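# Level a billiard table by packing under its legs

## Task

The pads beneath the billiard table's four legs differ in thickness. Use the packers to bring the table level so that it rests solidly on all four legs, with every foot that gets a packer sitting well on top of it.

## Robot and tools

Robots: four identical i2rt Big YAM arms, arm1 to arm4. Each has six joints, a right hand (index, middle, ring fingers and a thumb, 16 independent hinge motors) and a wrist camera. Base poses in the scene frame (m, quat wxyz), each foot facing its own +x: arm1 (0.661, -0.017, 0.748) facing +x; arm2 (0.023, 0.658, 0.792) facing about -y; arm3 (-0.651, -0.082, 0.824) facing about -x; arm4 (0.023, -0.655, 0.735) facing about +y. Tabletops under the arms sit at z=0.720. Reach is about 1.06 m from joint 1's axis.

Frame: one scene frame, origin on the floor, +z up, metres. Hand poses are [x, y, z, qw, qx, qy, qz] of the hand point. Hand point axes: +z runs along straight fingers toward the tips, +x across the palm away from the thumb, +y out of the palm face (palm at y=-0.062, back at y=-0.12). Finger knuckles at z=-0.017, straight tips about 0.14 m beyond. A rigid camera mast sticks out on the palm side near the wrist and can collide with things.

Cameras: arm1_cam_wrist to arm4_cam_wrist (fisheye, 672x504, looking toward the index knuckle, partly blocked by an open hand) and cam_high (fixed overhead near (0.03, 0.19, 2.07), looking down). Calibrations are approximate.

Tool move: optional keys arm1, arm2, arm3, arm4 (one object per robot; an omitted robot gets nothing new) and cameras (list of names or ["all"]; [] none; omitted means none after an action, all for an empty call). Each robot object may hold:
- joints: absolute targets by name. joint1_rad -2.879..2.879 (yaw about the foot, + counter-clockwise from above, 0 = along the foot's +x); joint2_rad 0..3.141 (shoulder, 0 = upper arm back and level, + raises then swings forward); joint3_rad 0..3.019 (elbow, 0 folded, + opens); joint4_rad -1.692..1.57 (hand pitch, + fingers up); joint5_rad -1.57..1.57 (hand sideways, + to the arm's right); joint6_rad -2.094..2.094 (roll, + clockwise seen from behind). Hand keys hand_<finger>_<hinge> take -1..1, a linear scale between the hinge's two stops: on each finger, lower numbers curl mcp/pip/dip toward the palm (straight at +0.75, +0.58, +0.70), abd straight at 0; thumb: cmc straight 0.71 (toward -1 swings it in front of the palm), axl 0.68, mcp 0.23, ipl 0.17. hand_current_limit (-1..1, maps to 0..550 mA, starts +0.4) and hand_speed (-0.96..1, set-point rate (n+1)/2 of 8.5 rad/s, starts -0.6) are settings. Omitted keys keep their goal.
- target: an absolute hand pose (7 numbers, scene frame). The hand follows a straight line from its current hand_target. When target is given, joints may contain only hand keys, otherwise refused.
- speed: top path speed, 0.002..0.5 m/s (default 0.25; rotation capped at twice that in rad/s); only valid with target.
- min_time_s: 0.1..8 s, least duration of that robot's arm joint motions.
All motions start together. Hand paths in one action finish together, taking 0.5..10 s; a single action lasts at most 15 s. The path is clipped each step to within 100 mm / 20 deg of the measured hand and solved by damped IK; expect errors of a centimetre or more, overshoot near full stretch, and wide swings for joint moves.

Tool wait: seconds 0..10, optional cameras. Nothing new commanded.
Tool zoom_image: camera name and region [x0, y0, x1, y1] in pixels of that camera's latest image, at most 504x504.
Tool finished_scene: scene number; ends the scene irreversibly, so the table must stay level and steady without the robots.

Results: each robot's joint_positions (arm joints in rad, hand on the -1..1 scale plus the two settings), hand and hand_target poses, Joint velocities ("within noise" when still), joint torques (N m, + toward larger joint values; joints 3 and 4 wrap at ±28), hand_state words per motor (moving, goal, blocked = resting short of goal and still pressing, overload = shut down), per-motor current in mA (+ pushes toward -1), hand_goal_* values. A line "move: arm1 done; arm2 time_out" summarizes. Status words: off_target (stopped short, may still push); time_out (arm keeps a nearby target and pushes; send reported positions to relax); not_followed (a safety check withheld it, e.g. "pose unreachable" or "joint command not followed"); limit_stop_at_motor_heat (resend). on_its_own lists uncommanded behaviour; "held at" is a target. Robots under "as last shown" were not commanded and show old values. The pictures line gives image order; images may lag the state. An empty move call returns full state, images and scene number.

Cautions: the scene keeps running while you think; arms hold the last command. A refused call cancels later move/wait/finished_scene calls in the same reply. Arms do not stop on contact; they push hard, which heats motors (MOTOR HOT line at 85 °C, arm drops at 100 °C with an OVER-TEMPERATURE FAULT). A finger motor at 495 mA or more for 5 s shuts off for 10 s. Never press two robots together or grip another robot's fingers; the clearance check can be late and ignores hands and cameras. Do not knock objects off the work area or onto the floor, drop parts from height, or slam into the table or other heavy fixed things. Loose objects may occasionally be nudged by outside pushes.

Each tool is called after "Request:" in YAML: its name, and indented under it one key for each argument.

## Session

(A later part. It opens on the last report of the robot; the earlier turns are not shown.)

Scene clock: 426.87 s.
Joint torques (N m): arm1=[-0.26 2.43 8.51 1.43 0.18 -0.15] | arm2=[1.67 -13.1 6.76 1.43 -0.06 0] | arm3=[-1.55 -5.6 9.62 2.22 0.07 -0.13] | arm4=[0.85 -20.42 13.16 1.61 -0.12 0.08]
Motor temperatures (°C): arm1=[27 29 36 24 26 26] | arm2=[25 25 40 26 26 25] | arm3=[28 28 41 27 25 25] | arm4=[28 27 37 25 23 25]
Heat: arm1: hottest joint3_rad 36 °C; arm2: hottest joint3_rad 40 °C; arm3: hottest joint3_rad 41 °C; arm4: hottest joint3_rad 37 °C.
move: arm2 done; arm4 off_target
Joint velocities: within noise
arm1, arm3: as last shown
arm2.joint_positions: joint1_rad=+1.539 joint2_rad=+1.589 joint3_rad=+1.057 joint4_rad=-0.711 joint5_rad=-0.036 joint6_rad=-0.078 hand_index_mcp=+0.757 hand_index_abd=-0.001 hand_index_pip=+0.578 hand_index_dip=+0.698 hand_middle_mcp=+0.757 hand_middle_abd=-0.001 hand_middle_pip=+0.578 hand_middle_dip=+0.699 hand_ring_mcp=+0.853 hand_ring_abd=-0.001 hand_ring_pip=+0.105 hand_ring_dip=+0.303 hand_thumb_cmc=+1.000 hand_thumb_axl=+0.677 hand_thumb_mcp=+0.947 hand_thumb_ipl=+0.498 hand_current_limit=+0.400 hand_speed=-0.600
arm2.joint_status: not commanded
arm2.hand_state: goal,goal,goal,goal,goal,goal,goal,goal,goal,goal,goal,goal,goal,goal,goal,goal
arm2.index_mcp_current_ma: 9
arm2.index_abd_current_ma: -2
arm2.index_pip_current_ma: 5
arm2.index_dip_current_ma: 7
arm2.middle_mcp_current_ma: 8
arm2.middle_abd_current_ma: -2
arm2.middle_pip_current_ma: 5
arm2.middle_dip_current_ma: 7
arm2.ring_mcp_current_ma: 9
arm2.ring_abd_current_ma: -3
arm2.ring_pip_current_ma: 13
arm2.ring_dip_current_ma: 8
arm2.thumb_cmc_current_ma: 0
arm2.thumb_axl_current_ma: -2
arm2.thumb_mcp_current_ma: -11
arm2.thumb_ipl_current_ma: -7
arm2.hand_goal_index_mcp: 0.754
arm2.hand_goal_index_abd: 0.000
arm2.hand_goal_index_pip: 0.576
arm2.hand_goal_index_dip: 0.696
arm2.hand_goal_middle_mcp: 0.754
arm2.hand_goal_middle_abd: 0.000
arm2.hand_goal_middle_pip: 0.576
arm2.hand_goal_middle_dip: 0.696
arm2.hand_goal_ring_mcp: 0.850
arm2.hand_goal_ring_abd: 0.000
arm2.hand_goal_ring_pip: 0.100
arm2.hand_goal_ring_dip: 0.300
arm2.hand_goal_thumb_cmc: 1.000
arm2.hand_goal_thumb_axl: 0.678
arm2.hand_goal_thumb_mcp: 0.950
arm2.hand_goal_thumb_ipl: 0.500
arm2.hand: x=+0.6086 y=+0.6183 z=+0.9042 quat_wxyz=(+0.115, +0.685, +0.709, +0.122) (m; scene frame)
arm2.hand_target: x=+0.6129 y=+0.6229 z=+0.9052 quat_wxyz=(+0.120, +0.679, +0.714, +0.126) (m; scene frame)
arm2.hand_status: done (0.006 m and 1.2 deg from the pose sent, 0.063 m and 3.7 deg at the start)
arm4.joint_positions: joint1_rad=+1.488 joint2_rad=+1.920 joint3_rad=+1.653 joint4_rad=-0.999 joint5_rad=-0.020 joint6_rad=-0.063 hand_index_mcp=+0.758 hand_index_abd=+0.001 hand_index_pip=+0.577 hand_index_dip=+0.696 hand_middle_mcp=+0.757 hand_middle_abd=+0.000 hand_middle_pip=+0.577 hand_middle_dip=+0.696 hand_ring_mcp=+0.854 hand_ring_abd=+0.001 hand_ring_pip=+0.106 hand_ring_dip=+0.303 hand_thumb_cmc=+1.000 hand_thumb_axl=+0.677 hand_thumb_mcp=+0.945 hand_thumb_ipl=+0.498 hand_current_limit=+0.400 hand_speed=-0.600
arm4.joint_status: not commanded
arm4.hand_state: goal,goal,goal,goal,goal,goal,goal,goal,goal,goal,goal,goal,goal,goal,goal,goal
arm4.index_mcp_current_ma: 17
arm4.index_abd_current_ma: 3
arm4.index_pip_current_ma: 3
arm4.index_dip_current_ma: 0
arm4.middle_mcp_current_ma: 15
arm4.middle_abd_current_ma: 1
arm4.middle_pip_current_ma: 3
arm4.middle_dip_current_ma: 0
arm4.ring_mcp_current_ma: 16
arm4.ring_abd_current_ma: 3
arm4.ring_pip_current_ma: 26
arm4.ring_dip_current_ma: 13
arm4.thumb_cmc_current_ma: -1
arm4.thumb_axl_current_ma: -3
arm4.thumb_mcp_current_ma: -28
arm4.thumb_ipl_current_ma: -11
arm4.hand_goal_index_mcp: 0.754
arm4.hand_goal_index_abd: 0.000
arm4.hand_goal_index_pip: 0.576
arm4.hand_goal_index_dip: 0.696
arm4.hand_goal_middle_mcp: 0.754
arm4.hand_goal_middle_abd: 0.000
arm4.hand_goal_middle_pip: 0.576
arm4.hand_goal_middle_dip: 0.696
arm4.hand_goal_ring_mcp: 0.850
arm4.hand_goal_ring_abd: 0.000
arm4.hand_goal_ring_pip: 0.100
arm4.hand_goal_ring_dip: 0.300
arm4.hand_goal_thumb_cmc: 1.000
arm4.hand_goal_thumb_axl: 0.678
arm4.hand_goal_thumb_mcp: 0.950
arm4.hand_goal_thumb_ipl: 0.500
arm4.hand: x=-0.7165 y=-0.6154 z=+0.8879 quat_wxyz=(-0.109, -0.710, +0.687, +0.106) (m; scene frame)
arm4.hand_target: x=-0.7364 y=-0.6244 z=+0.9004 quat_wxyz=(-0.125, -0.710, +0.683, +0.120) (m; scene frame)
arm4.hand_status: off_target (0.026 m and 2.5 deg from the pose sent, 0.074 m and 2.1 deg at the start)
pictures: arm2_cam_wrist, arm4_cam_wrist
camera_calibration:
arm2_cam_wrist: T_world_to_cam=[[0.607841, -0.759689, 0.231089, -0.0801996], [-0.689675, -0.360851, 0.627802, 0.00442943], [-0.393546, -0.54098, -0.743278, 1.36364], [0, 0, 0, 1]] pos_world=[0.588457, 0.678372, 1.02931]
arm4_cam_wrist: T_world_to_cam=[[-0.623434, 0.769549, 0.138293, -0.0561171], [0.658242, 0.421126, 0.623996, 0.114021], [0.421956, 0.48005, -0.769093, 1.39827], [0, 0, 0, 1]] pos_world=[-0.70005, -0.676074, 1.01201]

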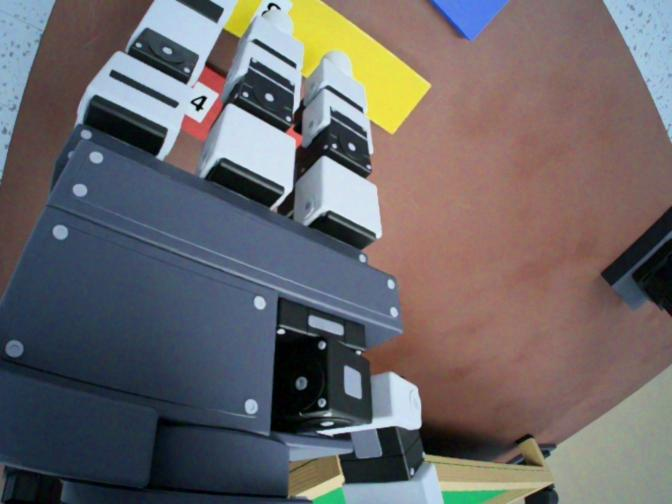

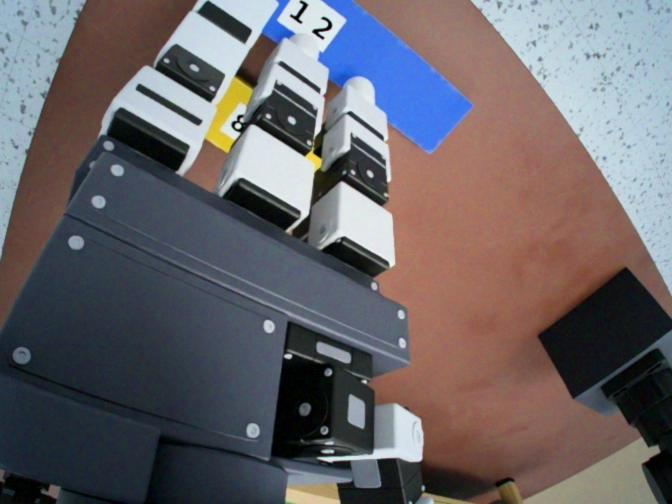

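Request:
move:
  arm2: {"target":[0.6125,0.623,0.870,0.1196,0.6785,0.7138,0.1258],"speed":0.06}
  arm4: {"target":[-0.748,-0.625,0.862,-0.1251,-0.7096,0.6829,0.1204],"speed":0.06}
  cameras: ["arm2_cam_wrist","arm4_cam_wrist"]

Scene clock: 463.40 s.
Joint torques (N m): arm1=[-0.26 2.49 8.51 1.43 0.18 -0.15] | arm2=[1.73 -12.04 5.79 1.57 -0.03 0] | arm3=[-1.67 -5.6 9.61 2.21 0.06 -0.14] | arm4=[0.79 -18.2 11.64 1.72 -0.09 0.07]
Motor temperatures (°C): arm1=[27 29 36 24 26 26] | arm2=[25 25 38 26 26 25] | arm3=[28 28 39 27 25 25] | arm4=[28 27 38 25 23 25]
Heat: arm1: hottest joint3_rad 36 °C; arm2: hottest joint3_rad 38 °C; arm3: hottest joint3_rad 39 °C; arm4: hottest joint3_rad 38 °C.
move: arm2 off_target; arm4 off_target
Joint velocities: within noise
arm1, arm3: as last shown
arm2.joint_positions: joint1_rad=+1.539 joint2_rad=+1.626 joint3_rad=+1.022 joint4_rad=-0.617 joint5_rad=-0.036 joint6_rad=-0.078 hand_index_mcp=+0.759 hand_index_abd=-0.003 hand_index_pip=+0.578 hand_index_dip=+0.698 hand_middle_mcp=+0.757 hand_middle_abd=-0.003 hand_middle_pip=+0.578 hand_middle_dip=+0.699 hand_ring_mcp=+0.853 hand_ring_abd=-0.001 hand_ring_pip=+0.105 hand_ring_dip=+0.303 hand_thumb_cmc=+1.000 hand_thumb_axl=+0.677 hand_thumb_mcp=+0.947 hand_thumb_ipl=+0.498 hand_current_limit=+0.400 hand_speed=-0.600
arm2.joint_status: not commanded
arm2.hand_state: goal,goal,goal,goal,goal,goal,goal,goal,goal,goal,goal,goal,goal,goal,goal,goal
arm2.index_mcp_current_ma: 15
arm2.index_abd_current_ma: -7
arm2.index_pip_current_ma: 6
arm2.index_dip_current_ma: 7
arm2.middle_mcp_current_ma: 9
arm2.middle_abd_current_ma: -7
arm2.middle_pip_current_ma: 5
arm2.middle_dip_current_ma: 7
arm2.ring_mcp_current_ma: 9
arm2.ring_abd_current_ma: -3
arm2.ring_pip_current_ma: 13
arm2.ring_dip_current_ma: 8
arm2.thumb_cmc_current_ma: 0
arm2.thumb_axl_current_ma: -2
arm2.thumb_mcp_current_ma: -11
arm2.thumb_ipl_current_ma: -7
arm2.hand_goal_index_mcp: 0.754
arm2.hand_goal_index_abd: 0.000
arm2.hand_goal_index_pip: 0.576
arm2.hand_goal_index_dip: 0.696
arm2.hand_goal_middle_mcp: 0.754
arm2.hand_goal_middle_abd: 0.000
arm2.hand_goal_middle_pip: 0.576
arm2.hand_goal_middle_dip: 0.696
arm2.hand_goal_ring_mcp: 0.850
arm2.hand_goal_ring_abd: 0.000
arm2.hand_goal_ring_pip: 0.100
arm2.hand_goal_ring_dip: 0.300
arm2.hand_goal_thumb_cmc: 1.000
arm2.hand_goal_thumb_axl: 0.678
arm2.hand_goal_thumb_mcp: 0.950
arm2.hand_goal_thumb_ipl: 0.500
arm2.hand: x=+0.6125 y=+0.6180 z=+0.8820 quat_wxyz=(+0.124, +0.684, +0.707, +0.129) (m; scene frame)
arm2.hand_target: x=+0.6122 y=+0.6229 z=+0.8703 quat_wxyz=(+0.120, +0.679, +0.714, +0.126) (m; scene frame)
arm2.hand_status: off_target (0.013 m and 1.1 deg from the pose sent, 0.035 m and 1.2 deg at the start)
arm4.joint_positions: joint1_rad=+1.490 joint2_rad=+1.946 joint3_rad=+1.653 joint4_rad=-0.926 joint5_rad=-0.019 joint6_rad=-0.061 hand_index_mcp=+0.759 hand_index_abd=-0.004 hand_index_pip=+0.579 hand_index_dip=+0.697 hand_middle_mcp=+0.757 hand_middle_abd=-0.003 hand_middle_pip=+0.577 hand_middle_dip=+0.696 hand_ring_mcp=+0.854 hand_ring_abd=+0.001 hand_ring_pip=+0.106 hand_ring_dip=+0.303 hand_thumb_cmc=+1.000 hand_thumb_axl=+0.677 hand_thumb_mcp=+0.945 hand_thumb_ipl=+0.498 hand_current_limit=+0.400 hand_speed=-0.600
arm4.joint_status: not commanded
arm4.hand_state: goal,goal,goal,goal,goal,goal,goal,goal,goal,goal,goal,goal,goal,goal,goal,goal
arm4.index_mcp_current_ma: 24
arm4.index_abd_current_ma: -15
arm4.index_pip_current_ma: 10
arm4.index_dip_current_ma: 4
arm4.middle_mcp_current_ma: 13
arm4.middle_abd_current_ma: -11
arm4.middle_pip_current_ma: 5
arm4.middle_dip_current_ma: 1
arm4.ring_mcp_current_ma: 16
arm4.ring_abd_current_ma: 3
arm4.ring_pip_current_ma: 26
arm4.ring_dip_current_ma: 13
arm4.thumb_cmc_current_ma: -1
arm4.thumb_axl_current_ma: -3
arm4.thumb_mcp_current_ma: -26
arm4.thumb_ipl_current_ma: -11
arm4.hand_goal_index_mcp: 0.754
arm4.hand_goal_index_abd: 0.000
arm4.hand_goal_index_pip: 0.576
arm4.hand_goal_index_dip: 0.696
arm4.hand_goal_middle_mcp: 0.754
arm4.hand_goal_middle_abd: 0.000
arm4.hand_goal_middle_pip: 0.576
arm4.hand_goal_middle_dip: 0.696
arm4.hand_goal_ring_mcp: 0.850
arm4.hand_goal_ring_abd: 0.000
arm4.hand_goal_ring_pip: 0.100
arm4.hand_goal_ring_dip: 0.300
arm4.hand_goal_thumb_cmc: 1.000
arm4.hand_goal_thumb_axl: 0.678
arm4.hand_goal_thumb_mcp: 0.950
arm4.hand_goal_thumb_ipl: 0.500
arm4.hand: x=-0.7321 y=-0.6163 z=+0.8809 quat_wxyz=(-0.125, -0.707, +0.685, +0.124) (m; scene frame)
arm4.hand_target: x=-0.7463 y=-0.6251 z=+0.8621 quat_wxyz=(-0.125, -0.710, +0.683, +0.121) (m; scene frame)
arm4.hand_status: off_target (0.026 m and 0.5 deg from the pose sent, 0.042 m and 2.5 deg at the start)
pictures: arm2_cam_wrist, arm4_cam_wrist
camera_calibration:
arm2_cam_wrist: T_world_to_cam=[[0.602387, -0.759406, 0.245828, -0.0875212], [-0.703862, -0.360126, 0.612281, 0.0428422], [-0.376442, -0.541859, -0.751452, 1.34575], [0, 0, 0, 1]] pos_world=[0.589472, 0.678171, 1.00655]
arm4_cam_wrist: T_world_to_cam=[[-0.616203, 0.769291, 0.168775, -0.0859325], [0.68699, 0.420214, 0.592845, 0.176984], [0.385149, 0.48126, -0.787432, 1.38991], [0, 0, 0, 1]] pos_world=[-0.709862, -0.677174, 1.00404]

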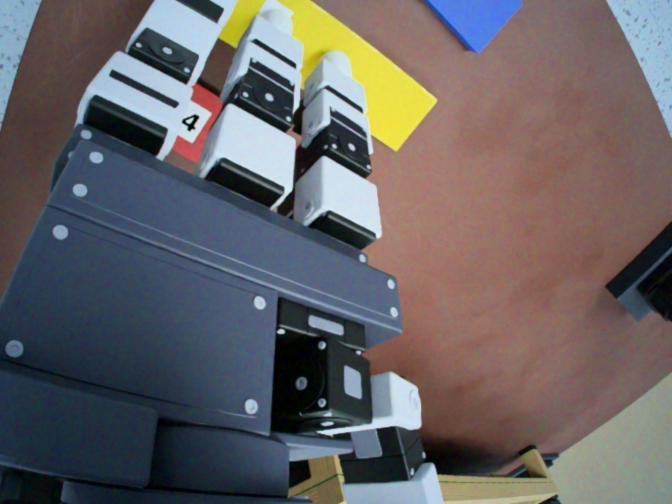

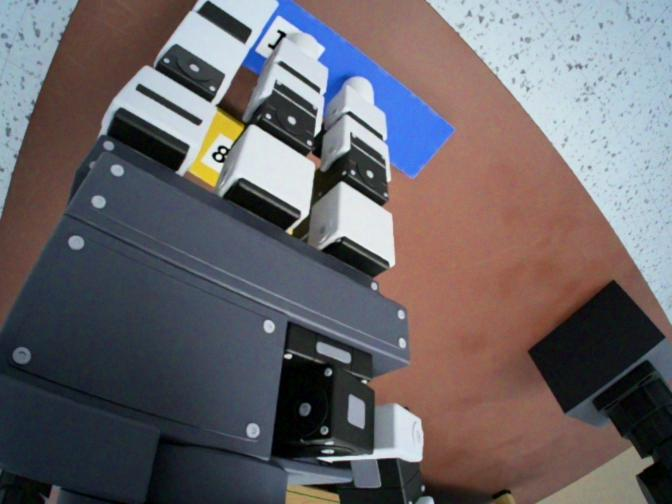

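Request:
move:
  arm2: {"target":[0.6125,0.420,0.868,0.1196,0.6785,0.7138,0.1258],"speed":0.07}
  arm4: {"target":[-0.742,-0.490,0.860,-0.1251,-0.7096,0.6829,0.1204],"speed":0.07}
  cameras: ["arm2_cam_wrist","arm4_cam_wrist"]

Scene clock: 492.13 s.
Joint torques (N m): arm1=[-0.26 2.43 8.53 1.44 0.18 -0.15] | arm2=[-0.38 -11.93 8.59 0.35 0.26 0.02] | arm3=[-1.49 -5.77 9.55 2.29 0.08 -0.13] | arm4=[-1.85 -18.73 12.46 0.46 -0.03 -0.09]
Motor temperatures (°C): arm1=[27 29 36 24 26 26] | arm2=[25 26 38 26 26 25] | arm3=[28 28 39 27 25 25] | arm4=[28 29 38 25 23 25]
Heat: arm1: hottest joint3_rad 36 °C; arm2: hottest joint3_rad 38 °C; arm3: hottest joint3_rad 39 °C; arm4: hottest joint3_rad 38 °C.
move: arm2 off_target; arm4 off_target
Joint velocities: within noise
arm1, arm3: as last shown
arm2.joint_positions: joint1_rad=+1.148 joint2_rad=+1.730 joint3_rad=+1.151 joint4_rad=-0.669 joint5_rad=-0.179 joint6_rad=-0.477 hand_index_mcp=+0.737 hand_index_abd=-0.020 hand_index_pip=+0.565 hand_index_dip=+0.692 hand_middle_mcp=+0.740 hand_middle_abd=-0.009 hand_middle_pip=+0.567 hand_middle_dip=+0.692 hand_ring_mcp=+0.853 hand_ring_abd=-0.001 hand_ring_pip=+0.105 hand_ring_dip=+0.303 hand_thumb_cmc=+1.000 hand_thumb_axl=+0.677 hand_thumb_mcp=+0.947 hand_thumb_ipl=+0.498 hand_current_limit=+0.400 hand_speed=-0.600
arm2.joint_status: not commanded
arm2.hand_state: goal,blocked,goal,goal,goal,goal,goal,goal,goal,goal,goal,goal,goal,goal,goal,goal
arm2.index_mcp_current_ma: -62
arm2.index_abd_current_ma: -62
arm2.index_pip_current_ma: -37
arm2.index_dip_current_ma: -12
arm2.middle_mcp_current_ma: -51
arm2.middle_abd_current_ma: -25
arm2.middle_pip_current_ma: -28
arm2.middle_dip_current_ma: -11
arm2.ring_mcp_current_ma: 9
arm2.ring_abd_current_ma: -3
arm2.ring_pip_current_ma: 13
arm2.ring_dip_current_ma: 8
arm2.thumb_cmc_current_ma: 0
arm2.thumb_axl_current_ma: -2
arm2.thumb_mcp_current_ma: -11
arm2.thumb_ipl_current_ma: -7
arm2.hand_goal_index_mcp: 0.754
arm2.hand_goal_index_abd: 0.000
arm2.hand_goal_index_pip: 0.576
arm2.hand_goal_index_dip: 0.696
arm2.hand_goal_middle_mcp: 0.754
arm2.hand_goal_middle_abd: 0.000
arm2.hand_goal_middle_pip: 0.576
arm2.hand_goal_middle_dip: 0.696
arm2.hand_goal_ring_mcp: 0.850
arm2.hand_goal_ring_abd: 0.000
arm2.hand_goal_ring_pip: 0.100
arm2.hand_goal_ring_dip: 0.300
arm2.hand_goal_thumb_cmc: 1.000
arm2.hand_goal_thumb_axl: 0.678
arm2.hand_goal_thumb_mcp: 0.950
arm2.hand_goal_thumb_ipl: 0.500
arm2.hand: x=+0.6097 y=+0.4343 z=+0.8810 quat_wxyz=(+0.128, +0.672, +0.717, +0.136) (m; scene frame)
arm2.hand_target: x=+0.6117 y=+0.4204 z=+0.8683 quat_wxyz=(+0.120, +0.678, +0.714, +0.126) (m; scene frame)
arm2.hand_status: off_target (0.019 m and 1.7 deg from the pose sent, 0.199 m and 1.1 deg at the start)
arm4.joint_positions: joint1_rad=+1.310 joint2_rad=+1.975 joint3_rad=+1.689 joint4_rad=-0.921 joint5_rad=-0.096 joint6_rad=-0.247 hand_index_mcp=+0.745 hand_index_abd=-0.025 hand_index_pip=+0.571 hand_index_dip=+0.694 hand_middle_mcp=+0.751 hand_middle_abd=-0.003 hand_middle_pip=+0.575 hand_middle_dip=+0.696 hand_ring_mcp=+0.854 hand_ring_abd=+0.001 hand_ring_pip=+0.106 hand_ring_dip=+0.303 hand_thumb_cmc=+1.000 hand_thumb_axl=+0.677 hand_thumb_mcp=+0.945 hand_thumb_ipl=+0.498 hand_current_limit=+0.400 hand_speed=-0.600
arm4.joint_status: not commanded
arm4.hand_state: goal,blocked,goal,goal,goal,goal,goal,goal,goal,goal,goal,goal,goal,goal,goal,goal
arm4.index_mcp_current_ma: -39
arm4.index_abd_current_ma: -97
arm4.index_pip_current_ma: -21
arm4.index_dip_current_ma: -6
arm4.middle_mcp_current_ma: -12
arm4.middle_abd_current_ma: -10
arm4.middle_pip_current_ma: -6
arm4.middle_dip_current_ma: 1
arm4.ring_mcp_current_ma: 16
arm4.ring_abd_current_ma: 3
arm4.ring_pip_current_ma: 26
arm4.ring_dip_current_ma: 13
arm4.thumb_cmc_current_ma: -1
arm4.thumb_axl_current_ma: -3
arm4.thumb_mcp_current_ma: -26
arm4.thumb_ipl_current_ma: -11
arm4.hand_goal_index_mcp: 0.754
arm4.hand_goal_index_abd: 0.000
arm4.hand_goal_index_pip: 0.576
arm4.hand_goal_index_dip: 0.696
arm4.hand_goal_middle_mcp: 0.754
arm4.hand_goal_middle_abd: 0.000
arm4.hand_goal_middle_pip: 0.576
arm4.hand_goal_middle_dip: 0.696
arm4.hand_goal_ring_mcp: 0.850
arm4.hand_goal_ring_abd: 0.000
arm4.hand_goal_ring_pip: 0.100
arm4.hand_goal_ring_dip: 0.300
arm4.hand_goal_thumb_cmc: 1.000
arm4.hand_goal_thumb_axl: 0.678
arm4.hand_goal_thumb_mcp: 0.950
arm4.hand_goal_thumb_ipl: 0.500
arm4.hand: x=-0.7326 y=-0.5074 z=+0.8811 quat_wxyz=(-0.135, -0.713, +0.676, +0.129) (m; scene frame)
arm4.hand_target: x=-0.7401 y=-0.4903 z=+0.8602 quat_wxyz=(-0.126, -0.709, +0.683, +0.121) (m; scene frame)
arm4.hand_status: off_target (0.029 m and 1.8 deg from the pose sent, 0.128 m and 0.5 deg at the start)
pictures: arm2_cam_wrist, arm4_cam_wrist
camera_calibration:
arm2_cam_wrist: T_world_to_cam=[[0.621, -0.740774, 0.256148, -0.253603], [-0.702113, -0.380461, 0.601903, -0.00771769], [-0.34842, -0.553627, -0.756373, 1.23678], [0, 0, 0, 1]] pos_world=[0.582988, 0.493917, 1.00507]
arm4_cam_wrist: T_world_to_cam=[[-0.628011, 0.757025, 0.180319, -0.195186], [0.69137, 0.436387, 0.575825, 0.157893], [0.357225, 0.486291, -0.79744, 1.32872], [0, 0, 0, 1]] pos_world=[-0.706393, -0.567287, 1.00385]

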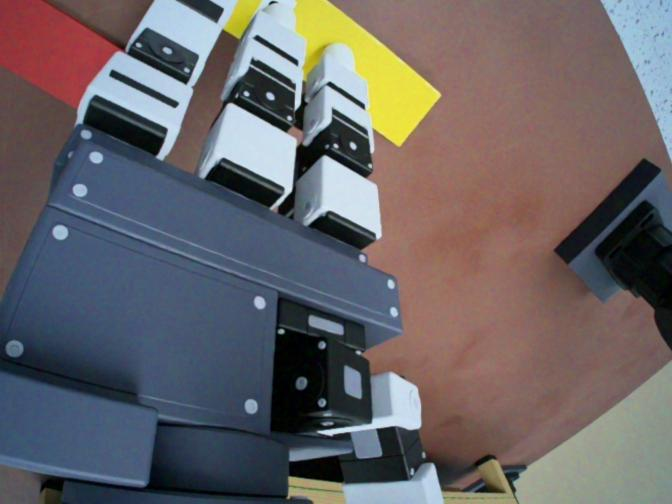

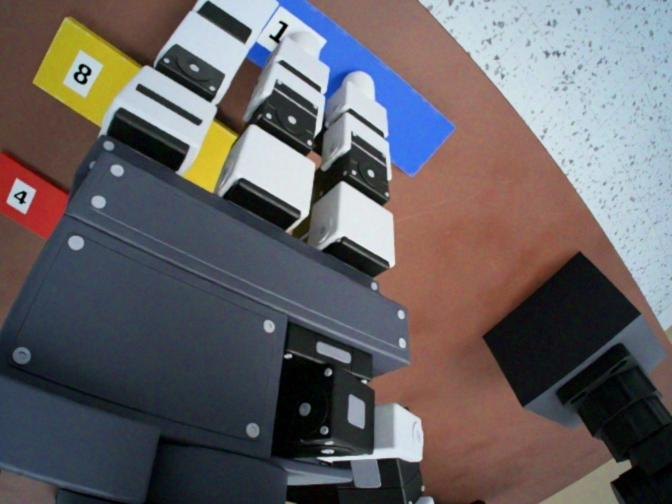

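Request:
move:
  arm2: {"target":[0.420,0.422,0.868,0.1290,0.7318,0.6589,0.1162],"speed":0.08}
  arm4: {"target":[-0.690,-0.411,0.860,-0.1228,-0.6963,0.6963,0.1228],"speed":0.07}
  cameras: ["arm2_cam_wrist","arm4_cam_wrist"]

Request:
move:
  arm4: {"target":[-0.414,-0.42,0.860,-0.1151,-0.6525,0.7376,0.1301],"speed":0.08}
  cameras: ["arm2_cam_wrist","arm4_cam_wrist"]

Scene clock: 523.83 s.
Joint torques (N m): arm1=[-0.26 2.49 8.51 1.43 0.18 -0.15] | arm2=[0.32 -9.35 4.79 0.55 -0.07 -0.02] | arm3=[-1.61 -5.71 9.55 2.28 0.09 -0.13] | arm4=[-2.14 -22.59 6.65 1.29 0.07 -0.05]
Motor temperatures (°C): arm1=[27 29 36 24 26 26] | arm2=[25 26 39 26 26 25] | arm3=[28 28 39 27 25 25] | arm4=[28 28 41 25 23 25]
Heat: arm1: hottest joint3_rad 36 °C; arm2: hottest joint3_rad 39 °C; arm3: hottest joint3_rad 39 °C; arm4: hottest joint3_rad 41 °C.
move: arm2 off_target; arm4 off_target
Joint velocities: within noise
arm1, arm3: as last shown
arm2.joint_positions: joint1_rad=+0.952 joint2_rad=+1.365 joint3_rad=+0.706 joint4_rad=-0.599 joint5_rad=-0.180 joint6_rad=-0.507 hand_index_mcp=+0.754 hand_index_abd=-0.002 hand_index_pip=+0.574 hand_index_dip=+0.694 hand_middle_mcp=+0.711 hand_middle_abd=+0.002 hand_middle_pip=+0.547 hand_middle_dip=+0.681 hand_ring_mcp=+0.853 hand_ring_abd=-0.001 hand_ring_pip=+0.105 hand_ring_dip=+0.303 hand_thumb_cmc=+1.000 hand_thumb_axl=+0.677 hand_thumb_mcp=+0.947 hand_thumb_ipl=+0.498 hand_current_limit=+0.400 hand_speed=-0.600
arm2.joint_status: not commanded
arm2.hand_state: goal,goal,goal,goal,blocked,goal,blocked,goal,goal,goal,goal,goal,goal,goal,goal,goal
arm2.index_mcp_current_ma: 0
arm2.index_abd_current_ma: -4
arm2.index_pip_current_ma: -6
arm2.index_dip_current_ma: -7
arm2.middle_mcp_current_ma: -181
arm2.middle_abd_current_ma: 4
arm2.middle_pip_current_ma: -106
arm2.middle_dip_current_ma: -53
arm2.ring_mcp_current_ma: 9
arm2.ring_abd_current_ma: -3
arm2.ring_pip_current_ma: 13
arm2.ring_dip_current_ma: 8
arm2.thumb_cmc_current_ma: 0
arm2.thumb_axl_current_ma: -2
arm2.thumb_mcp_current_ma: -11
arm2.thumb_ipl_current_ma: -7
arm2.hand_goal_index_mcp: 0.754
arm2.hand_goal_index_abd: 0.000
arm2.hand_goal_index_pip: 0.576
arm2.hand_goal_index_dip: 0.696
arm2.hand_goal_middle_mcp: 0.754
arm2.hand_goal_middle_abd: 0.000
arm2.hand_goal_middle_pip: 0.576
arm2.hand_goal_middle_dip: 0.696
arm2.hand_goal_ring_mcp: 0.850
arm2.hand_goal_ring_abd: 0.000
arm2.hand_goal_ring_pip: 0.100
arm2.hand_goal_ring_dip: 0.300
arm2.hand_goal_thumb_cmc: 1.000
arm2.hand_goal_thumb_axl: 0.678
arm2.hand_goal_thumb_mcp: 0.950
arm2.hand_goal_thumb_ipl: 0.500
arm2.hand: x=+0.4293 y=+0.4209 z=+0.8748 quat_wxyz=(+0.137, +0.730, +0.659, +0.121) (m; scene frame)
arm2.hand_target: x=+0.4201 y=+0.4221 z=+0.8680 quat_wxyz=(+0.129, +0.732, +0.659, +0.116) (m; scene frame)
arm2.hand_status: off_target (0.012 m and 1.1 deg from the pose sent, 0.190 m and 9.8 deg at the start)
arm4.joint_positions: joint1_rad=+1.178 joint2_rad=+1.959 joint3_rad=+1.658 joint4_rad=-0.915 joint5_rad=-0.131 joint6_rad=-0.342 hand_index_mcp=+0.737 hand_index_abd=-0.016 hand_index_pip=+0.567 hand_index_dip=+0.692 hand_middle_mcp=+0.744 hand_middle_abd=-0.011 hand_middle_pip=+0.570 hand_middle_dip=+0.694 hand_ring_mcp=+0.854 hand_ring_abd=+0.001 hand_ring_pip=+0.106 hand_ring_dip=+0.303 hand_thumb_cmc=+1.000 hand_thumb_axl=+0.677 hand_thumb_mcp=+0.945 hand_thumb_ipl=+0.498 hand_current_limit=+0.400 hand_speed=-0.600
arm4.joint_status: not commanded
arm4.hand_state: goal,goal,goal,goal,goal,goal,goal,goal,goal,goal,goal,goal,goal,goal,goal,goal
arm4.index_mcp_current_ma: -78
arm4.index_abd_current_ma: -60
arm4.index_pip_current_ma: -40
arm4.index_dip_current_ma: -17
arm4.middle_mcp_current_ma: -45
arm4.middle_abd_current_ma: -40
arm4.middle_pip_current_ma: -24
arm4.middle_dip_current_ma: -7
arm4.ring_mcp_current_ma: 16
arm4.ring_abd_current_ma: 3
arm4.ring_pip_current_ma: 26
arm4.ring_dip_current_ma: 13
arm4.thumb_cmc_current_ma: -1
arm4.thumb_axl_current_ma: -3
arm4.thumb_mcp_current_ma: -26
arm4.thumb_ipl_current_ma: -11
arm4.hand_goal_index_mcp: 0.754
arm4.hand_goal_index_abd: 0.000
arm4.hand_goal_index_pip: 0.576
arm4.hand_goal_index_dip: 0.696
arm4.hand_goal_middle_mcp: 0.754
arm4.hand_goal_middle_abd: 0.000
arm4.hand_goal_middle_pip: 0.576
arm4.hand_goal_middle_dip: 0.696
arm4.hand_goal_ring_mcp: 0.850
arm4.hand_goal_ring_abd: 0.000
arm4.hand_goal_ring_pip: 0.100
arm4.hand_goal_ring_dip: 0.300
arm4.hand_goal_thumb_cmc: 1.000
arm4.hand_goal_thumb_axl: 0.678
arm4.hand_goal_thumb_mcp: 0.950
arm4.hand_goal_thumb_ipl: 0.500
arm4.hand: x=-0.7028 y=-0.4262 z=+0.8794 quat_wxyz=(-0.134, -0.702, +0.687, +0.133) (m; scene frame)
arm4.hand_target: x=-0.6899 y=-0.4116 z=+0.8602 quat_wxyz=(-0.123, -0.696, +0.696, +0.122) (m; scene frame)
arm4.hand_status: off_target (0.028 m and 2.1 deg from the pose sent, 0.108 m and 3.4 deg at the start)
pictures: arm2_cam_wrist, arm4_cam_wrist
camera_calibration:
arm2_cam_wrist: T_world_to_cam=[[0.490638, -0.833312, 0.254687, -0.0537869], [-0.75106, -0.256239, 0.608482, -0.172768], [-0.441795, -0.48983, -0.751588, 1.17091], [0, 0, 0, 1]] pos_world=[0.413931, 0.484453, 0.998864]
arm4_cam_wrist: T_world_to_cam=[[-0.603661, 0.776078, 0.182472, -0.214256], [0.70617, 0.41428, 0.574191, 0.105136], [0.370023, 0.475474, -0.798128, 1.28228], [0, 0, 0, 1]] pos_world=[-0.678056, -0.486969, 1.00215]

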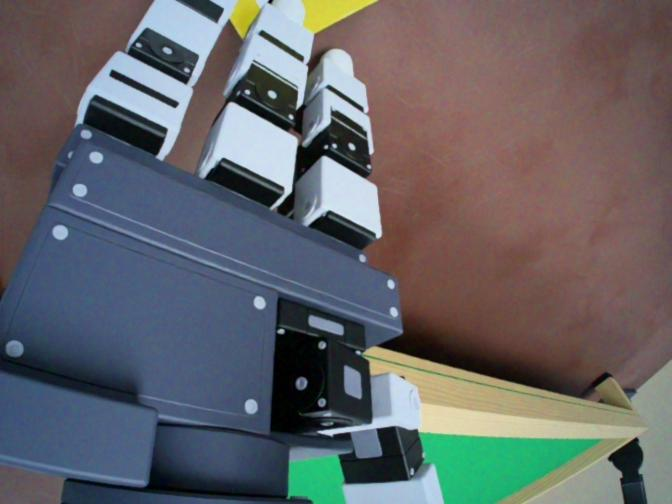

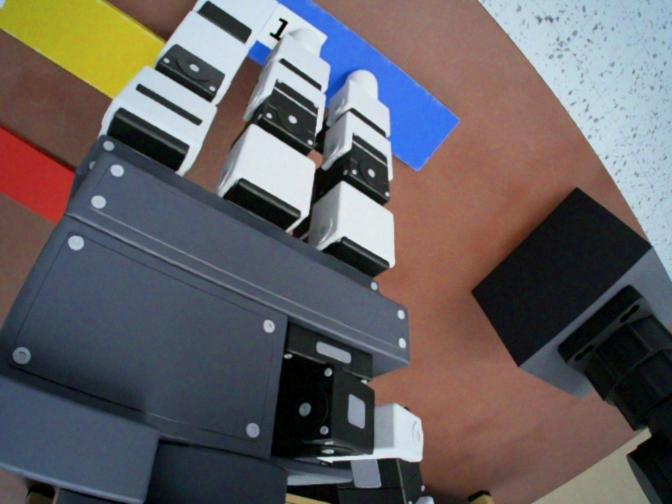

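Scene clock: 527.97 s.
Joint torques (N m): arm1=[-0.26 2.49 8.51 1.43 0.18 -0.15] | arm2=[0.38 -9.29 4.82 0.5 -0.07 -0.01] | arm3=[-1.44 -5.66 9.55 2.19 0.08 -0.14] | arm4=[-1.96 -11.81 5.89 0.59 -0.11 0]
Motor temperatures (°C): arm1=[27 29 36 24 26 26] | arm2=[25 26 39 26 26 25] | arm3=[28 28 39 27 25 25] | arm4=[28 28 40 25 23 25]
Heat: arm1: hottest joint3_rad 36 °C; arm2: hottest joint3_rad 39 °C; arm3: hottest joint3_rad 39 °C; arm4: hottest joint3_rad 40 °C.
move: arm4 off_target
Joint velocities: within noise
arm1.joint_positions: joint1_rad=-1.887 joint2_rad=+0.645 joint3_rad=+1.412 joint4_rad=-1.335 joint5_rad=-0.004 joint6_rad=+1.113 hand_index_mcp=+0.978 hand_index_abd=-0.495 hand_index_pip=+0.978 hand_index_dip=+0.977 hand_middle_mcp=+0.978 hand_middle_abd=-0.494 hand_middle_pip=+0.978 hand_middle_dip=+0.977 hand_ring_mcp=+0.978 hand_ring_abd=-0.494 hand_ring_pip=+0.978 hand_ring_dip=+0.978 hand_thumb_cmc=+1.000 hand_thumb_axl=+0.677 hand_thumb_mcp=+0.948 hand_thumb_ipl=+0.498 hand_current_limit=+0.400 hand_speed=-0.600
arm1.joint_status: not commanded
arm1.hand_state: goal,goal,goal,goal,goal,goal,goal,goal,goal,goal,goal,goal,goal,goal,goal,goal
arm1.index_mcp_current_ma: -7
arm1.index_abd_current_ma: 17
arm1.index_pip_current_ma: -8
arm1.index_dip_current_ma: -12
arm1.middle_mcp_current_ma: -8
arm1.middle_abd_current_ma: 22
arm1.middle_pip_current_ma: -9
arm1.middle_dip_current_ma: -11
arm1.ring_mcp_current_ma: -7
arm1.ring_abd_current_ma: 22
arm1.ring_pip_current_ma: -9
arm1.ring_dip_current_ma: -9
arm1.thumb_cmc_current_ma: -1
arm1.thumb_axl_current_ma: -2
arm1.thumb_mcp_current_ma: -9
arm1.thumb_ipl_current_ma: -8
arm1.hand_goal_index_mcp: 0.980
arm1.hand_goal_index_abd: -0.500
arm1.hand_goal_index_pip: 0.980
arm1.hand_goal_index_dip: 0.980
arm1.hand_goal_middle_mcp: 0.980
arm1.hand_goal_middle_abd: -0.500
arm1.hand_goal_middle_pip: 0.980
arm1.hand_goal_middle_dip: 0.980
arm1.hand_goal_ring_mcp: 0.980
arm1.hand_goal_ring_abd: -0.500
arm1.hand_goal_ring_pip: 0.980
arm1.hand_goal_ring_dip: 0.980
arm1.hand_goal_thumb_cmc: 1.000
arm1.hand_goal_thumb_axl: 0.678
arm1.hand_goal_thumb_mcp: 0.950
arm1.hand_goal_thumb_ipl: 0.500
arm1.hand: x=+0.8229 y=+0.1906 z=+1.3090 quat_wxyz=(-0.188, +0.576, +0.658, +0.446) (m; scene frame)
arm1.hand_target: x=+0.8248 y=+0.1848 z=+1.3194 quat_wxyz=(-0.182, +0.575, +0.656, +0.453) (m; scene frame)
arm1.hand_status: not commanded
arm2, arm3: as last shown
arm2.joint_positions: joint1_rad=+0.952 joint2_rad=+1.365 joint3_rad=+0.706 joint4_rad=-0.599 joint5_rad=-0.180 joint6_rad=-0.508 hand_index_mcp=+0.754 hand_index_abd=-0.002 hand_index_pip=+0.574 hand_index_dip=+0.694 hand_middle_mcp=+0.711 hand_middle_abd=+0.002 hand_middle_pip=+0.547 hand_middle_dip=+0.681 hand_ring_mcp=+0.853 hand_ring_abd=-0.001 hand_ring_pip=+0.105 hand_ring_dip=+0.303 hand_thumb_cmc=+1.000 hand_thumb_axl=+0.677 hand_thumb_mcp=+0.947 hand_thumb_ipl=+0.498 hand_current_limit=+0.400 hand_speed=-0.600
arm2.hand: x=+0.4294 y=+0.4209 z=+0.8748 quat_wxyz=(+0.137, +0.730, +0.659, +0.121) (m; scene frame)
arm4.joint_positions: joint1_rad=+0.970 joint2_rad=+1.350 joint3_rad=+0.865 joint4_rad=-0.736 joint5_rad=-0.154 joint6_rad=-0.426 hand_index_mcp=+0.743 hand_index_abd=-0.002 hand_index_pip=+0.574 hand_index_dip=+0.694 hand_middle_mcp=+0.723 hand_middle_abd=+0.004 hand_middle_pip=+0.554 hand_middle_dip=+0.685 hand_ring_mcp=+0.854 hand_ring_abd=+0.001 hand_ring_pip=+0.106 hand_ring_dip=+0.303 hand_thumb_cmc=+1.000 hand_thumb_axl=+0.677 hand_thumb_mcp=+0.945 hand_thumb_ipl=+0.498 hand_current_limit=+0.400 hand_speed=-0.600
arm4.joint_status: not commanded
arm4.hand_state: goal,goal,goal,goal,blocked,goal,blocked,goal,goal,goal,goal,goal,goal,goal,goal,goal
arm4.index_mcp_current_ma: -49
arm4.index_abd_current_ma: -8
arm4.index_pip_current_ma: -7
arm4.index_dip_current_ma: -10
arm4.middle_mcp_current_ma: -148
arm4.middle_abd_current_ma: 13
arm4.middle_pip_current_ma: -96
arm4.middle_dip_current_ma: -45
arm4.ring_mcp_current_ma: 16
arm4.ring_abd_current_ma: 3
arm4.ring_pip_current_ma: 26
arm4.ring_dip_current_ma: 13
arm4.thumb_cmc_current_ma: 0
arm4.thumb_axl_current_ma: -3
arm4.thumb_mcp_current_ma: -26
arm4.thumb_ipl_current_ma: -11
arm4.hand_goal_index_mcp: 0.754
arm4.hand_goal_index_abd: 0.000
arm4.hand_goal_index_pip: 0.576
arm4.hand_goal_index_dip: 0.696
arm4.hand_goal_middle_mcp: 0.754
arm4.hand_goal_middle_abd: 0.000
arm4.hand_goal_middle_pip: 0.576
arm4.hand_goal_middle_dip: 0.696
arm4.hand_goal_ring_mcp: 0.850
arm4.hand_goal_ring_abd: 0.000
arm4.hand_goal_ring_pip: 0.100
arm4.hand_goal_ring_dip: 0.300
arm4.hand_goal_thumb_cmc: 1.000
arm4.hand_goal_thumb_axl: 0.678
arm4.hand_goal_thumb_mcp: 0.950
arm4.hand_goal_thumb_ipl: 0.500
arm4.hand: x=-0.4309 y=-0.4228 z=+0.8741 quat_wxyz=(-0.123, -0.659, +0.728, +0.145) (m; scene frame)
arm4.hand_target: x=-0.4144 y=-0.4203 z=+0.8601 quat_wxyz=(-0.115, -0.652, +0.738, +0.130) (m; scene frame)
arm4.hand_status: off_target (0.022 m and 2.4 deg from the pose sent, 0.290 m and 8.4 deg at the start)
pictures: arm2_cam_wrist, arm4_cam_wrist
camera_calibration:
arm2_cam_wrist: T_world_to_cam=[[0.491213, -0.832886, 0.254972, -0.0544068], [-0.750887, -0.256553, 0.608564, -0.172682], [-0.44145, -0.490389, -0.751425, 1.17085], [0, 0, 0, 1]] pos_world=[0.413931, 0.484554, 0.998764]
arm4_cam_wrist: T_world_to_cam=[[-0.504151, 0.842043, 0.191823, 0.0107791], [0.752627, 0.319454, 0.575761, -0.10667], [0.423537, 0.434642, -0.794797, 1.17869], [0, 0, 0, 1]] pos_world=[-0.413502, -0.487308, 0.996168]

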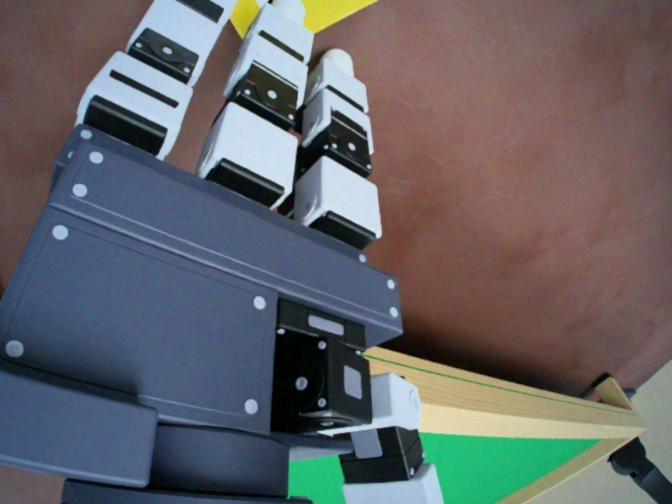

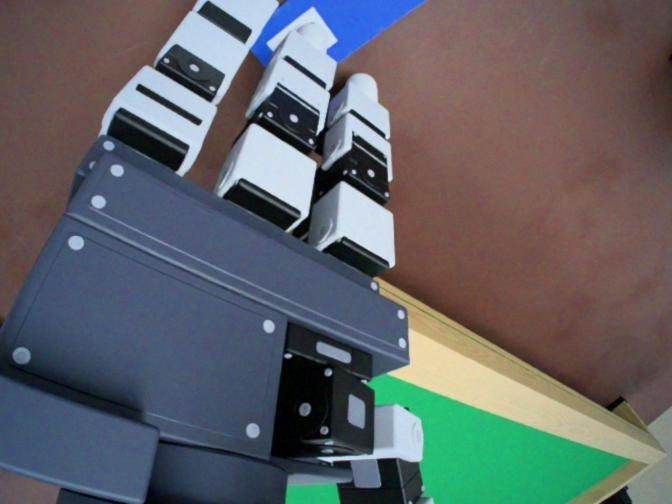

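Request:
zoom_image:
  camera: "arm2_cam_wrist"
  region: [210, 0, 400, 120]

Request:
zoom_image:
  camera: "arm4_cam_wrist"
  region: [230, 0, 440, 130]

Request:
wait:
  seconds: 0.1
  cameras: ["cam_high"]

Request:
zoom_image:
  camera: "cam_high"
  region: [200, 300, 400, 450]

Request:
zoom_image:
  camera: "cam_high"
  region: [300, 100, 500, 250]

Scaled by 2.653 from the camera's 672x504 image, which has a finer 960x720 frame.

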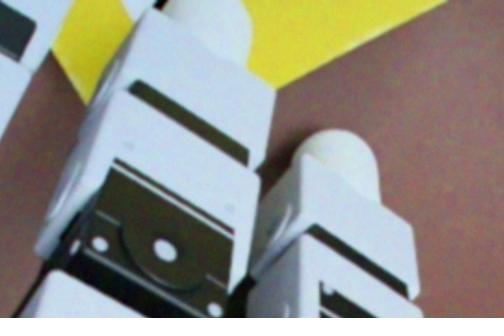

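Scaled by 2.400 from the camera's 672x504 image, which has a finer 960x720 frame.

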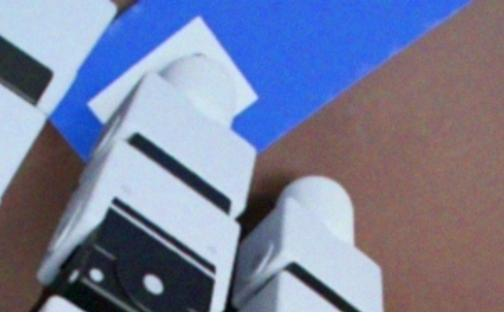

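Scene clock: 533.37 s.
Joint torques (N m): arm1=[-0.26 2.49 8.51 1.44 0.18 -0.15] | arm2=[0.32 -9.29 4.79 0.53 -0.06 -0.01] | arm3=[-1.67 -5.54 9.55 2.25 0.08 -0.13] | arm4=[-1.96 -11.99 5.9 0.59 -0.12 0]
Motor temperatures (°C): arm1=[26 29 36 24 26 26] | arm2=[25 26 38 26 26 25] | arm3=[28 28 39 27 25 25] | arm4=[28 28 39 25 23 25]
Heat: arm1: hottest joint3_rad 36 °C; arm2: hottest joint3_rad 38 °C; arm3: hottest joint3_rad 39 °C; arm4: hottest joint3_rad 39 °C.
Joint velocities: within noise
arm1.joint_positions: joint1_rad=-1.887 joint2_rad=+0.645 joint3_rad=+1.412 joint4_rad=-1.335 joint5_rad=-0.004 joint6_rad=+1.113 hand_index_mcp=+0.978 hand_index_abd=-0.495 hand_index_pip=+0.978 hand_index_dip=+0.977 hand_middle_mcp=+0.978 hand_middle_abd=-0.494 hand_middle_pip=+0.978 hand_middle_dip=+0.977 hand_ring_mcp=+0.978 hand_ring_abd=-0.494 hand_ring_pip=+0.978 hand_ring_dip=+0.978 hand_thumb_cmc=+1.000 hand_thumb_axl=+0.677 hand_thumb_mcp=+0.948 hand_thumb_ipl=+0.498 hand_current_limit=+0.400 hand_speed=-0.600
arm1.joint_status: not commanded
arm1.hand_state: goal,goal,goal,goal,goal,goal,goal,goal,goal,goal,goal,goal,goal,goal,goal,goal
arm1.index_mcp_current_ma: -7
arm1.index_abd_current_ma: 17
arm1.index_pip_current_ma: -8
arm1.index_dip_current_ma: -12
arm1.middle_mcp_current_ma: -8
arm1.middle_abd_current_ma: 22
arm1.middle_pip_current_ma: -9
arm1.middle_dip_current_ma: -11
arm1.ring_mcp_current_ma: -7
arm1.ring_abd_current_ma: 22
arm1.ring_pip_current_ma: -9
arm1.ring_dip_current_ma: -9
arm1.thumb_cmc_current_ma: -1
arm1.thumb_axl_current_ma: -2
arm1.thumb_mcp_current_ma: -9
arm1.thumb_ipl_current_ma: -8
arm1.hand_goal_index_mcp: 0.980
arm1.hand_goal_index_abd: -0.500
arm1.hand_goal_index_pip: 0.980
arm1.hand_goal_index_dip: 0.980
arm1.hand_goal_middle_mcp: 0.980
arm1.hand_goal_middle_abd: -0.500
arm1.hand_goal_middle_pip: 0.980
arm1.hand_goal_middle_dip: 0.980
arm1.hand_goal_ring_mcp: 0.980
arm1.hand_goal_ring_abd: -0.500
arm1.hand_goal_ring_pip: 0.980
arm1.hand_goal_ring_dip: 0.980
arm1.hand_goal_thumb_cmc: 1.000
arm1.hand_goal_thumb_axl: 0.678
arm1.hand_goal_thumb_mcp: 0.950
arm1.hand_goal_thumb_ipl: 0.500
arm1.hand: x=+0.8229 y=+0.1906 z=+1.3090 quat_wxyz=(-0.188, +0.576, +0.658, +0.446) (m; scene frame)
arm1.hand_target: x=+0.8248 y=+0.1848 z=+1.3194 quat_wxyz=(-0.182, +0.575, +0.656, +0.453) (m; scene frame)
arm1.hand_status: not commanded
arm2.joint_positions: joint1_rad=+0.952 joint2_rad=+1.365 joint3_rad=+0.706 joint4_rad=-0.599 joint5_rad=-0.180 joint6_rad=-0.508 hand_index_mcp=+0.754 hand_index_abd=-0.002 hand_index_pip=+0.574 hand_index_dip=+0.694 hand_middle_mcp=+0.711 hand_middle_abd=+0.002 hand_middle_pip=+0.547 hand_middle_dip=+0.681 hand_ring_mcp=+0.853 hand_ring_abd=-0.001 hand_ring_pip=+0.105 hand_ring_dip=+0.303 hand_thumb_cmc=+1.000 hand_thumb_axl=+0.677 hand_thumb_mcp=+0.947 hand_thumb_ipl=+0.498 hand_current_limit=+0.400 hand_speed=-0.600
arm2.joint_status: not commanded
arm2.hand_state: goal,goal,goal,goal,blocked,goal,blocked,goal,goal,goal,goal,goal,goal,goal,goal,goal
arm2.index_mcp_current_ma: 0
arm2.index_abd_current_ma: -4
arm2.index_pip_current_ma: -6
arm2.index_dip_current_ma: -7
arm2.middle_mcp_current_ma: -181
arm2.middle_abd_current_ma: 4
arm2.middle_pip_current_ma: -106
arm2.middle_dip_current_ma: -53
arm2.ring_mcp_current_ma: 9
arm2.ring_abd_current_ma: -3
arm2.ring_pip_current_ma: 13
arm2.ring_dip_current_ma: 8
arm2.thumb_cmc_current_ma: 0
arm2.thumb_axl_current_ma: -2
arm2.thumb_mcp_current_ma: -11
arm2.thumb_ipl_current_ma: -7
arm2.hand_goal_index_mcp: 0.754
arm2.hand_goal_index_abd: 0.000
arm2.hand_goal_index_pip: 0.576
arm2.hand_goal_index_dip: 0.696
arm2.hand_goal_middle_mcp: 0.754
arm2.hand_goal_middle_abd: 0.000
arm2.hand_goal_middle_pip: 0.576
arm2.hand_goal_middle_dip: 0.696
arm2.hand_goal_ring_mcp: 0.850
arm2.hand_goal_ring_abd: 0.000
arm2.hand_goal_ring_pip: 0.100
arm2.hand_goal_ring_dip: 0.300
arm2.hand_goal_thumb_cmc: 1.000
arm2.hand_goal_thumb_axl: 0.678
arm2.hand_goal_thumb_mcp: 0.950
arm2.hand_goal_thumb_ipl: 0.500
arm2.hand: x=+0.4294 y=+0.4209 z=+0.8748 quat_wxyz=(+0.137, +0.730, +0.659, +0.121) (m; scene frame)
arm2.hand_target: x=+0.4201 y=+0.4221 z=+0.8680 quat_wxyz=(+0.129, +0.732, +0.659, +0.116) (m; scene frame)
arm2.hand_status: not commanded
arm3.joint_positions: joint1_rad=+1.276 joint2_rad=+0.986 joint3_rad=+0.916 joint4_rad=+0.280 joint5_rad=+0.197 joint6_rad=+0.007 hand_index_mcp=+0.762 hand_index_abd=+0.001 hand_index_pip=+0.580 hand_index_dip=+0.699 hand_middle_mcp=+0.762 hand_middle_abd=+0.001 hand_middle_pip=+0.580 hand_middle_dip=+0.699 hand_ring_mcp=+0.762 hand_ring_abd=+0.001 hand_ring_pip=+0.580 hand_ring_dip=+0.699 hand_thumb_cmc=+0.719 hand_thumb_axl=+0.680 hand_thumb_mcp=-0.665 hand_thumb_ipl=+0.171 hand_current_limit=+0.400 hand_speed=-0.600
arm3.joint_status: not commanded
arm3.hand_state: goal,goal,goal,goal,goal,goal,goal,goal,goal,goal,goal,goal,goal,goal,blocked,goal
arm3.index_mcp_current_ma: 5
arm3.index_abd_current_ma: 0
arm3.index_pip_current_ma: 1
arm3.index_dip_current_ma: 1
arm3.middle_mcp_current_ma: 4
arm3.middle_abd_current_ma: 0
arm3.middle_pip_current_ma: 1
arm3.middle_dip_current_ma: 1
arm3.ring_mcp_current_ma: 5
arm3.ring_abd_current_ma: 0
arm3.ring_pip_current_ma: 1
arm3.ring_dip_current_ma: 1
arm3.thumb_cmc_current_ma: 2
arm3.thumb_axl_current_ma: 1
arm3.thumb_mcp_current_ma: 65
arm3.thumb_ipl_current_ma: 0
arm3.hand_goal_index_mcp: 0.754
arm3.hand_goal_index_abd: 0.000
arm3.hand_goal_index_pip: 0.576
arm3.hand_goal_index_dip: 0.696
arm3.hand_goal_middle_mcp: 0.754
arm3.hand_goal_middle_abd: 0.000
arm3.hand_goal_middle_pip: 0.576
arm3.hand_goal_middle_dip: 0.696
arm3.hand_goal_ring_mcp: 0.754
arm3.hand_goal_ring_abd: 0.000
arm3.hand_goal_ring_pip: 0.576
arm3.hand_goal_ring_dip: 0.696
arm3.hand_goal_thumb_cmc: 0.714
arm3.hand_goal_thumb_axl: 0.678
arm3.hand_goal_thumb_mcp: -0.700
arm3.hand_goal_thumb_ipl: 0.170
arm3.hand: x=-0.4618 y=+0.3478 z=+1.4151 quat_wxyz=(+0.172, +0.169, +0.607, +0.758) (m; scene frame)
arm3.hand_target: x=-0.4619 y=+0.3538 z=+1.4036 quat_wxyz=(+0.174, +0.167, +0.611, +0.754) (m; scene frame)
arm3.hand_status: not commanded
arm4.joint_positions: joint1_rad=+0.970 joint2_rad=+1.350 joint3_rad=+0.865 joint4_rad=-0.736 joint5_rad=-0.154 joint6_rad=-0.427 hand_index_mcp=+0.743 hand_index_abd=-0.002 hand_index_pip=+0.574 hand_index_dip=+0.694 hand_middle_mcp=+0.723 hand_middle_abd=+0.004 hand_middle_pip=+0.554 hand_middle_dip=+0.685 hand_ring_mcp=+0.854 hand_ring_abd=+0.001 hand_ring_pip=+0.106 hand_ring_dip=+0.303 hand_thumb_cmc=+1.000 hand_thumb_axl=+0.677 hand_thumb_mcp=+0.945 hand_thumb_ipl=+0.498 hand_current_limit=+0.400 hand_speed=-0.600
arm4.joint_status: not commanded
arm4.hand_state: goal,goal,goal,goal,blocked,goal,blocked,goal,goal,goal,goal,goal,goal,goal,goal,goal
arm4.index_mcp_current_ma: -49
arm4.index_abd_current_ma: -8
arm4.index_pip_current_ma: -7
arm4.index_dip_current_ma: -10
arm4.middle_mcp_current_ma: -148
arm4.middle_abd_current_ma: 13
arm4.middle_pip_current_ma: -96
arm4.middle_dip_current_ma: -45
arm4.ring_mcp_current_ma: 16
arm4.ring_abd_current_ma: 3
arm4.ring_pip_current_ma: 26
arm4.ring_dip_current_ma: 13
arm4.thumb_cmc_current_ma: 0
arm4.thumb_axl_current_ma: -3
arm4.thumb_mcp_current_ma: -26
arm4.thumb_ipl_current_ma: -11
arm4.hand_goal_index_mcp: 0.754
arm4.hand_goal_index_abd: 0.000
arm4.hand_goal_index_pip: 0.576
arm4.hand_goal_index_dip: 0.696
arm4.hand_goal_middle_mcp: 0.754
arm4.hand_goal_middle_abd: 0.000
arm4.hand_goal_middle_pip: 0.576
arm4.hand_goal_middle_dip: 0.696
arm4.hand_goal_ring_mcp: 0.850
arm4.hand_goal_ring_abd: 0.000
arm4.hand_goal_ring_pip: 0.100
arm4.hand_goal_ring_dip: 0.300
arm4.hand_goal_thumb_cmc: 1.000
arm4.hand_goal_thumb_axl: 0.678
arm4.hand_goal_thumb_mcp: 0.950
arm4.hand_goal_thumb_ipl: 0.500
arm4.hand: x=-0.4309 y=-0.4229 z=+0.8741 quat_wxyz=(-0.123, -0.660, +0.727, +0.145) (m; scene frame)
arm4.hand_target: x=-0.4145 y=-0.4203 z=+0.8601 quat_wxyz=(-0.115, -0.652, +0.738, +0.130) (m; scene frame)
arm4.hand_status: off_target (0.022 m and 2.4 deg from the pose sent, 0.290 m and 8.4 deg at the start)
wait: 0.10 s; at rest from the start
pictures: cam_high

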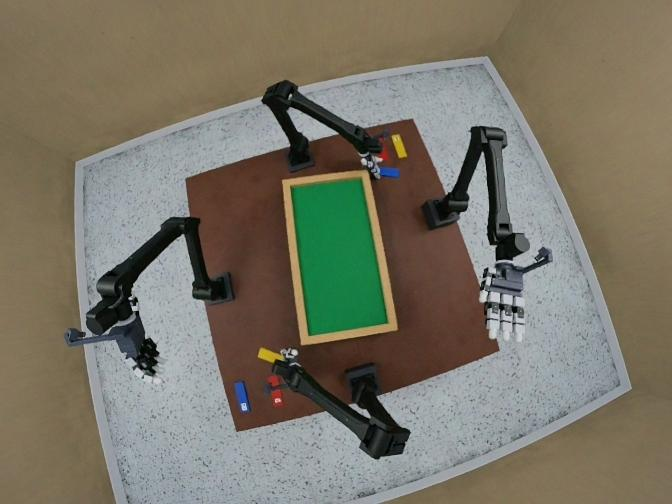

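Scaled by 2.520 from the camera's 672x504 image, which has a finer 960x720 frame.

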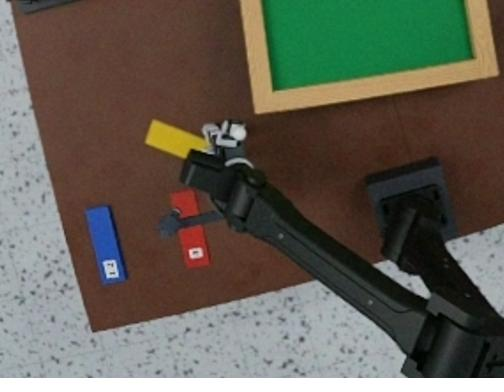

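Scaled by 2.520 from the camera's 672x504 image, which has a finer 960x720 frame.

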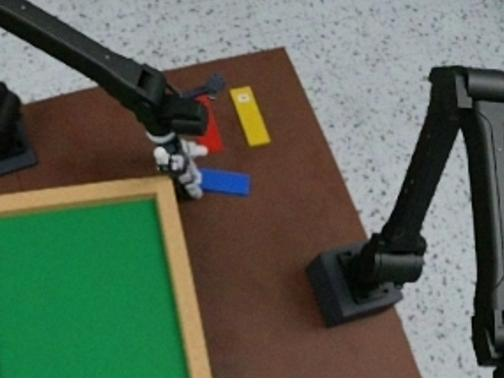

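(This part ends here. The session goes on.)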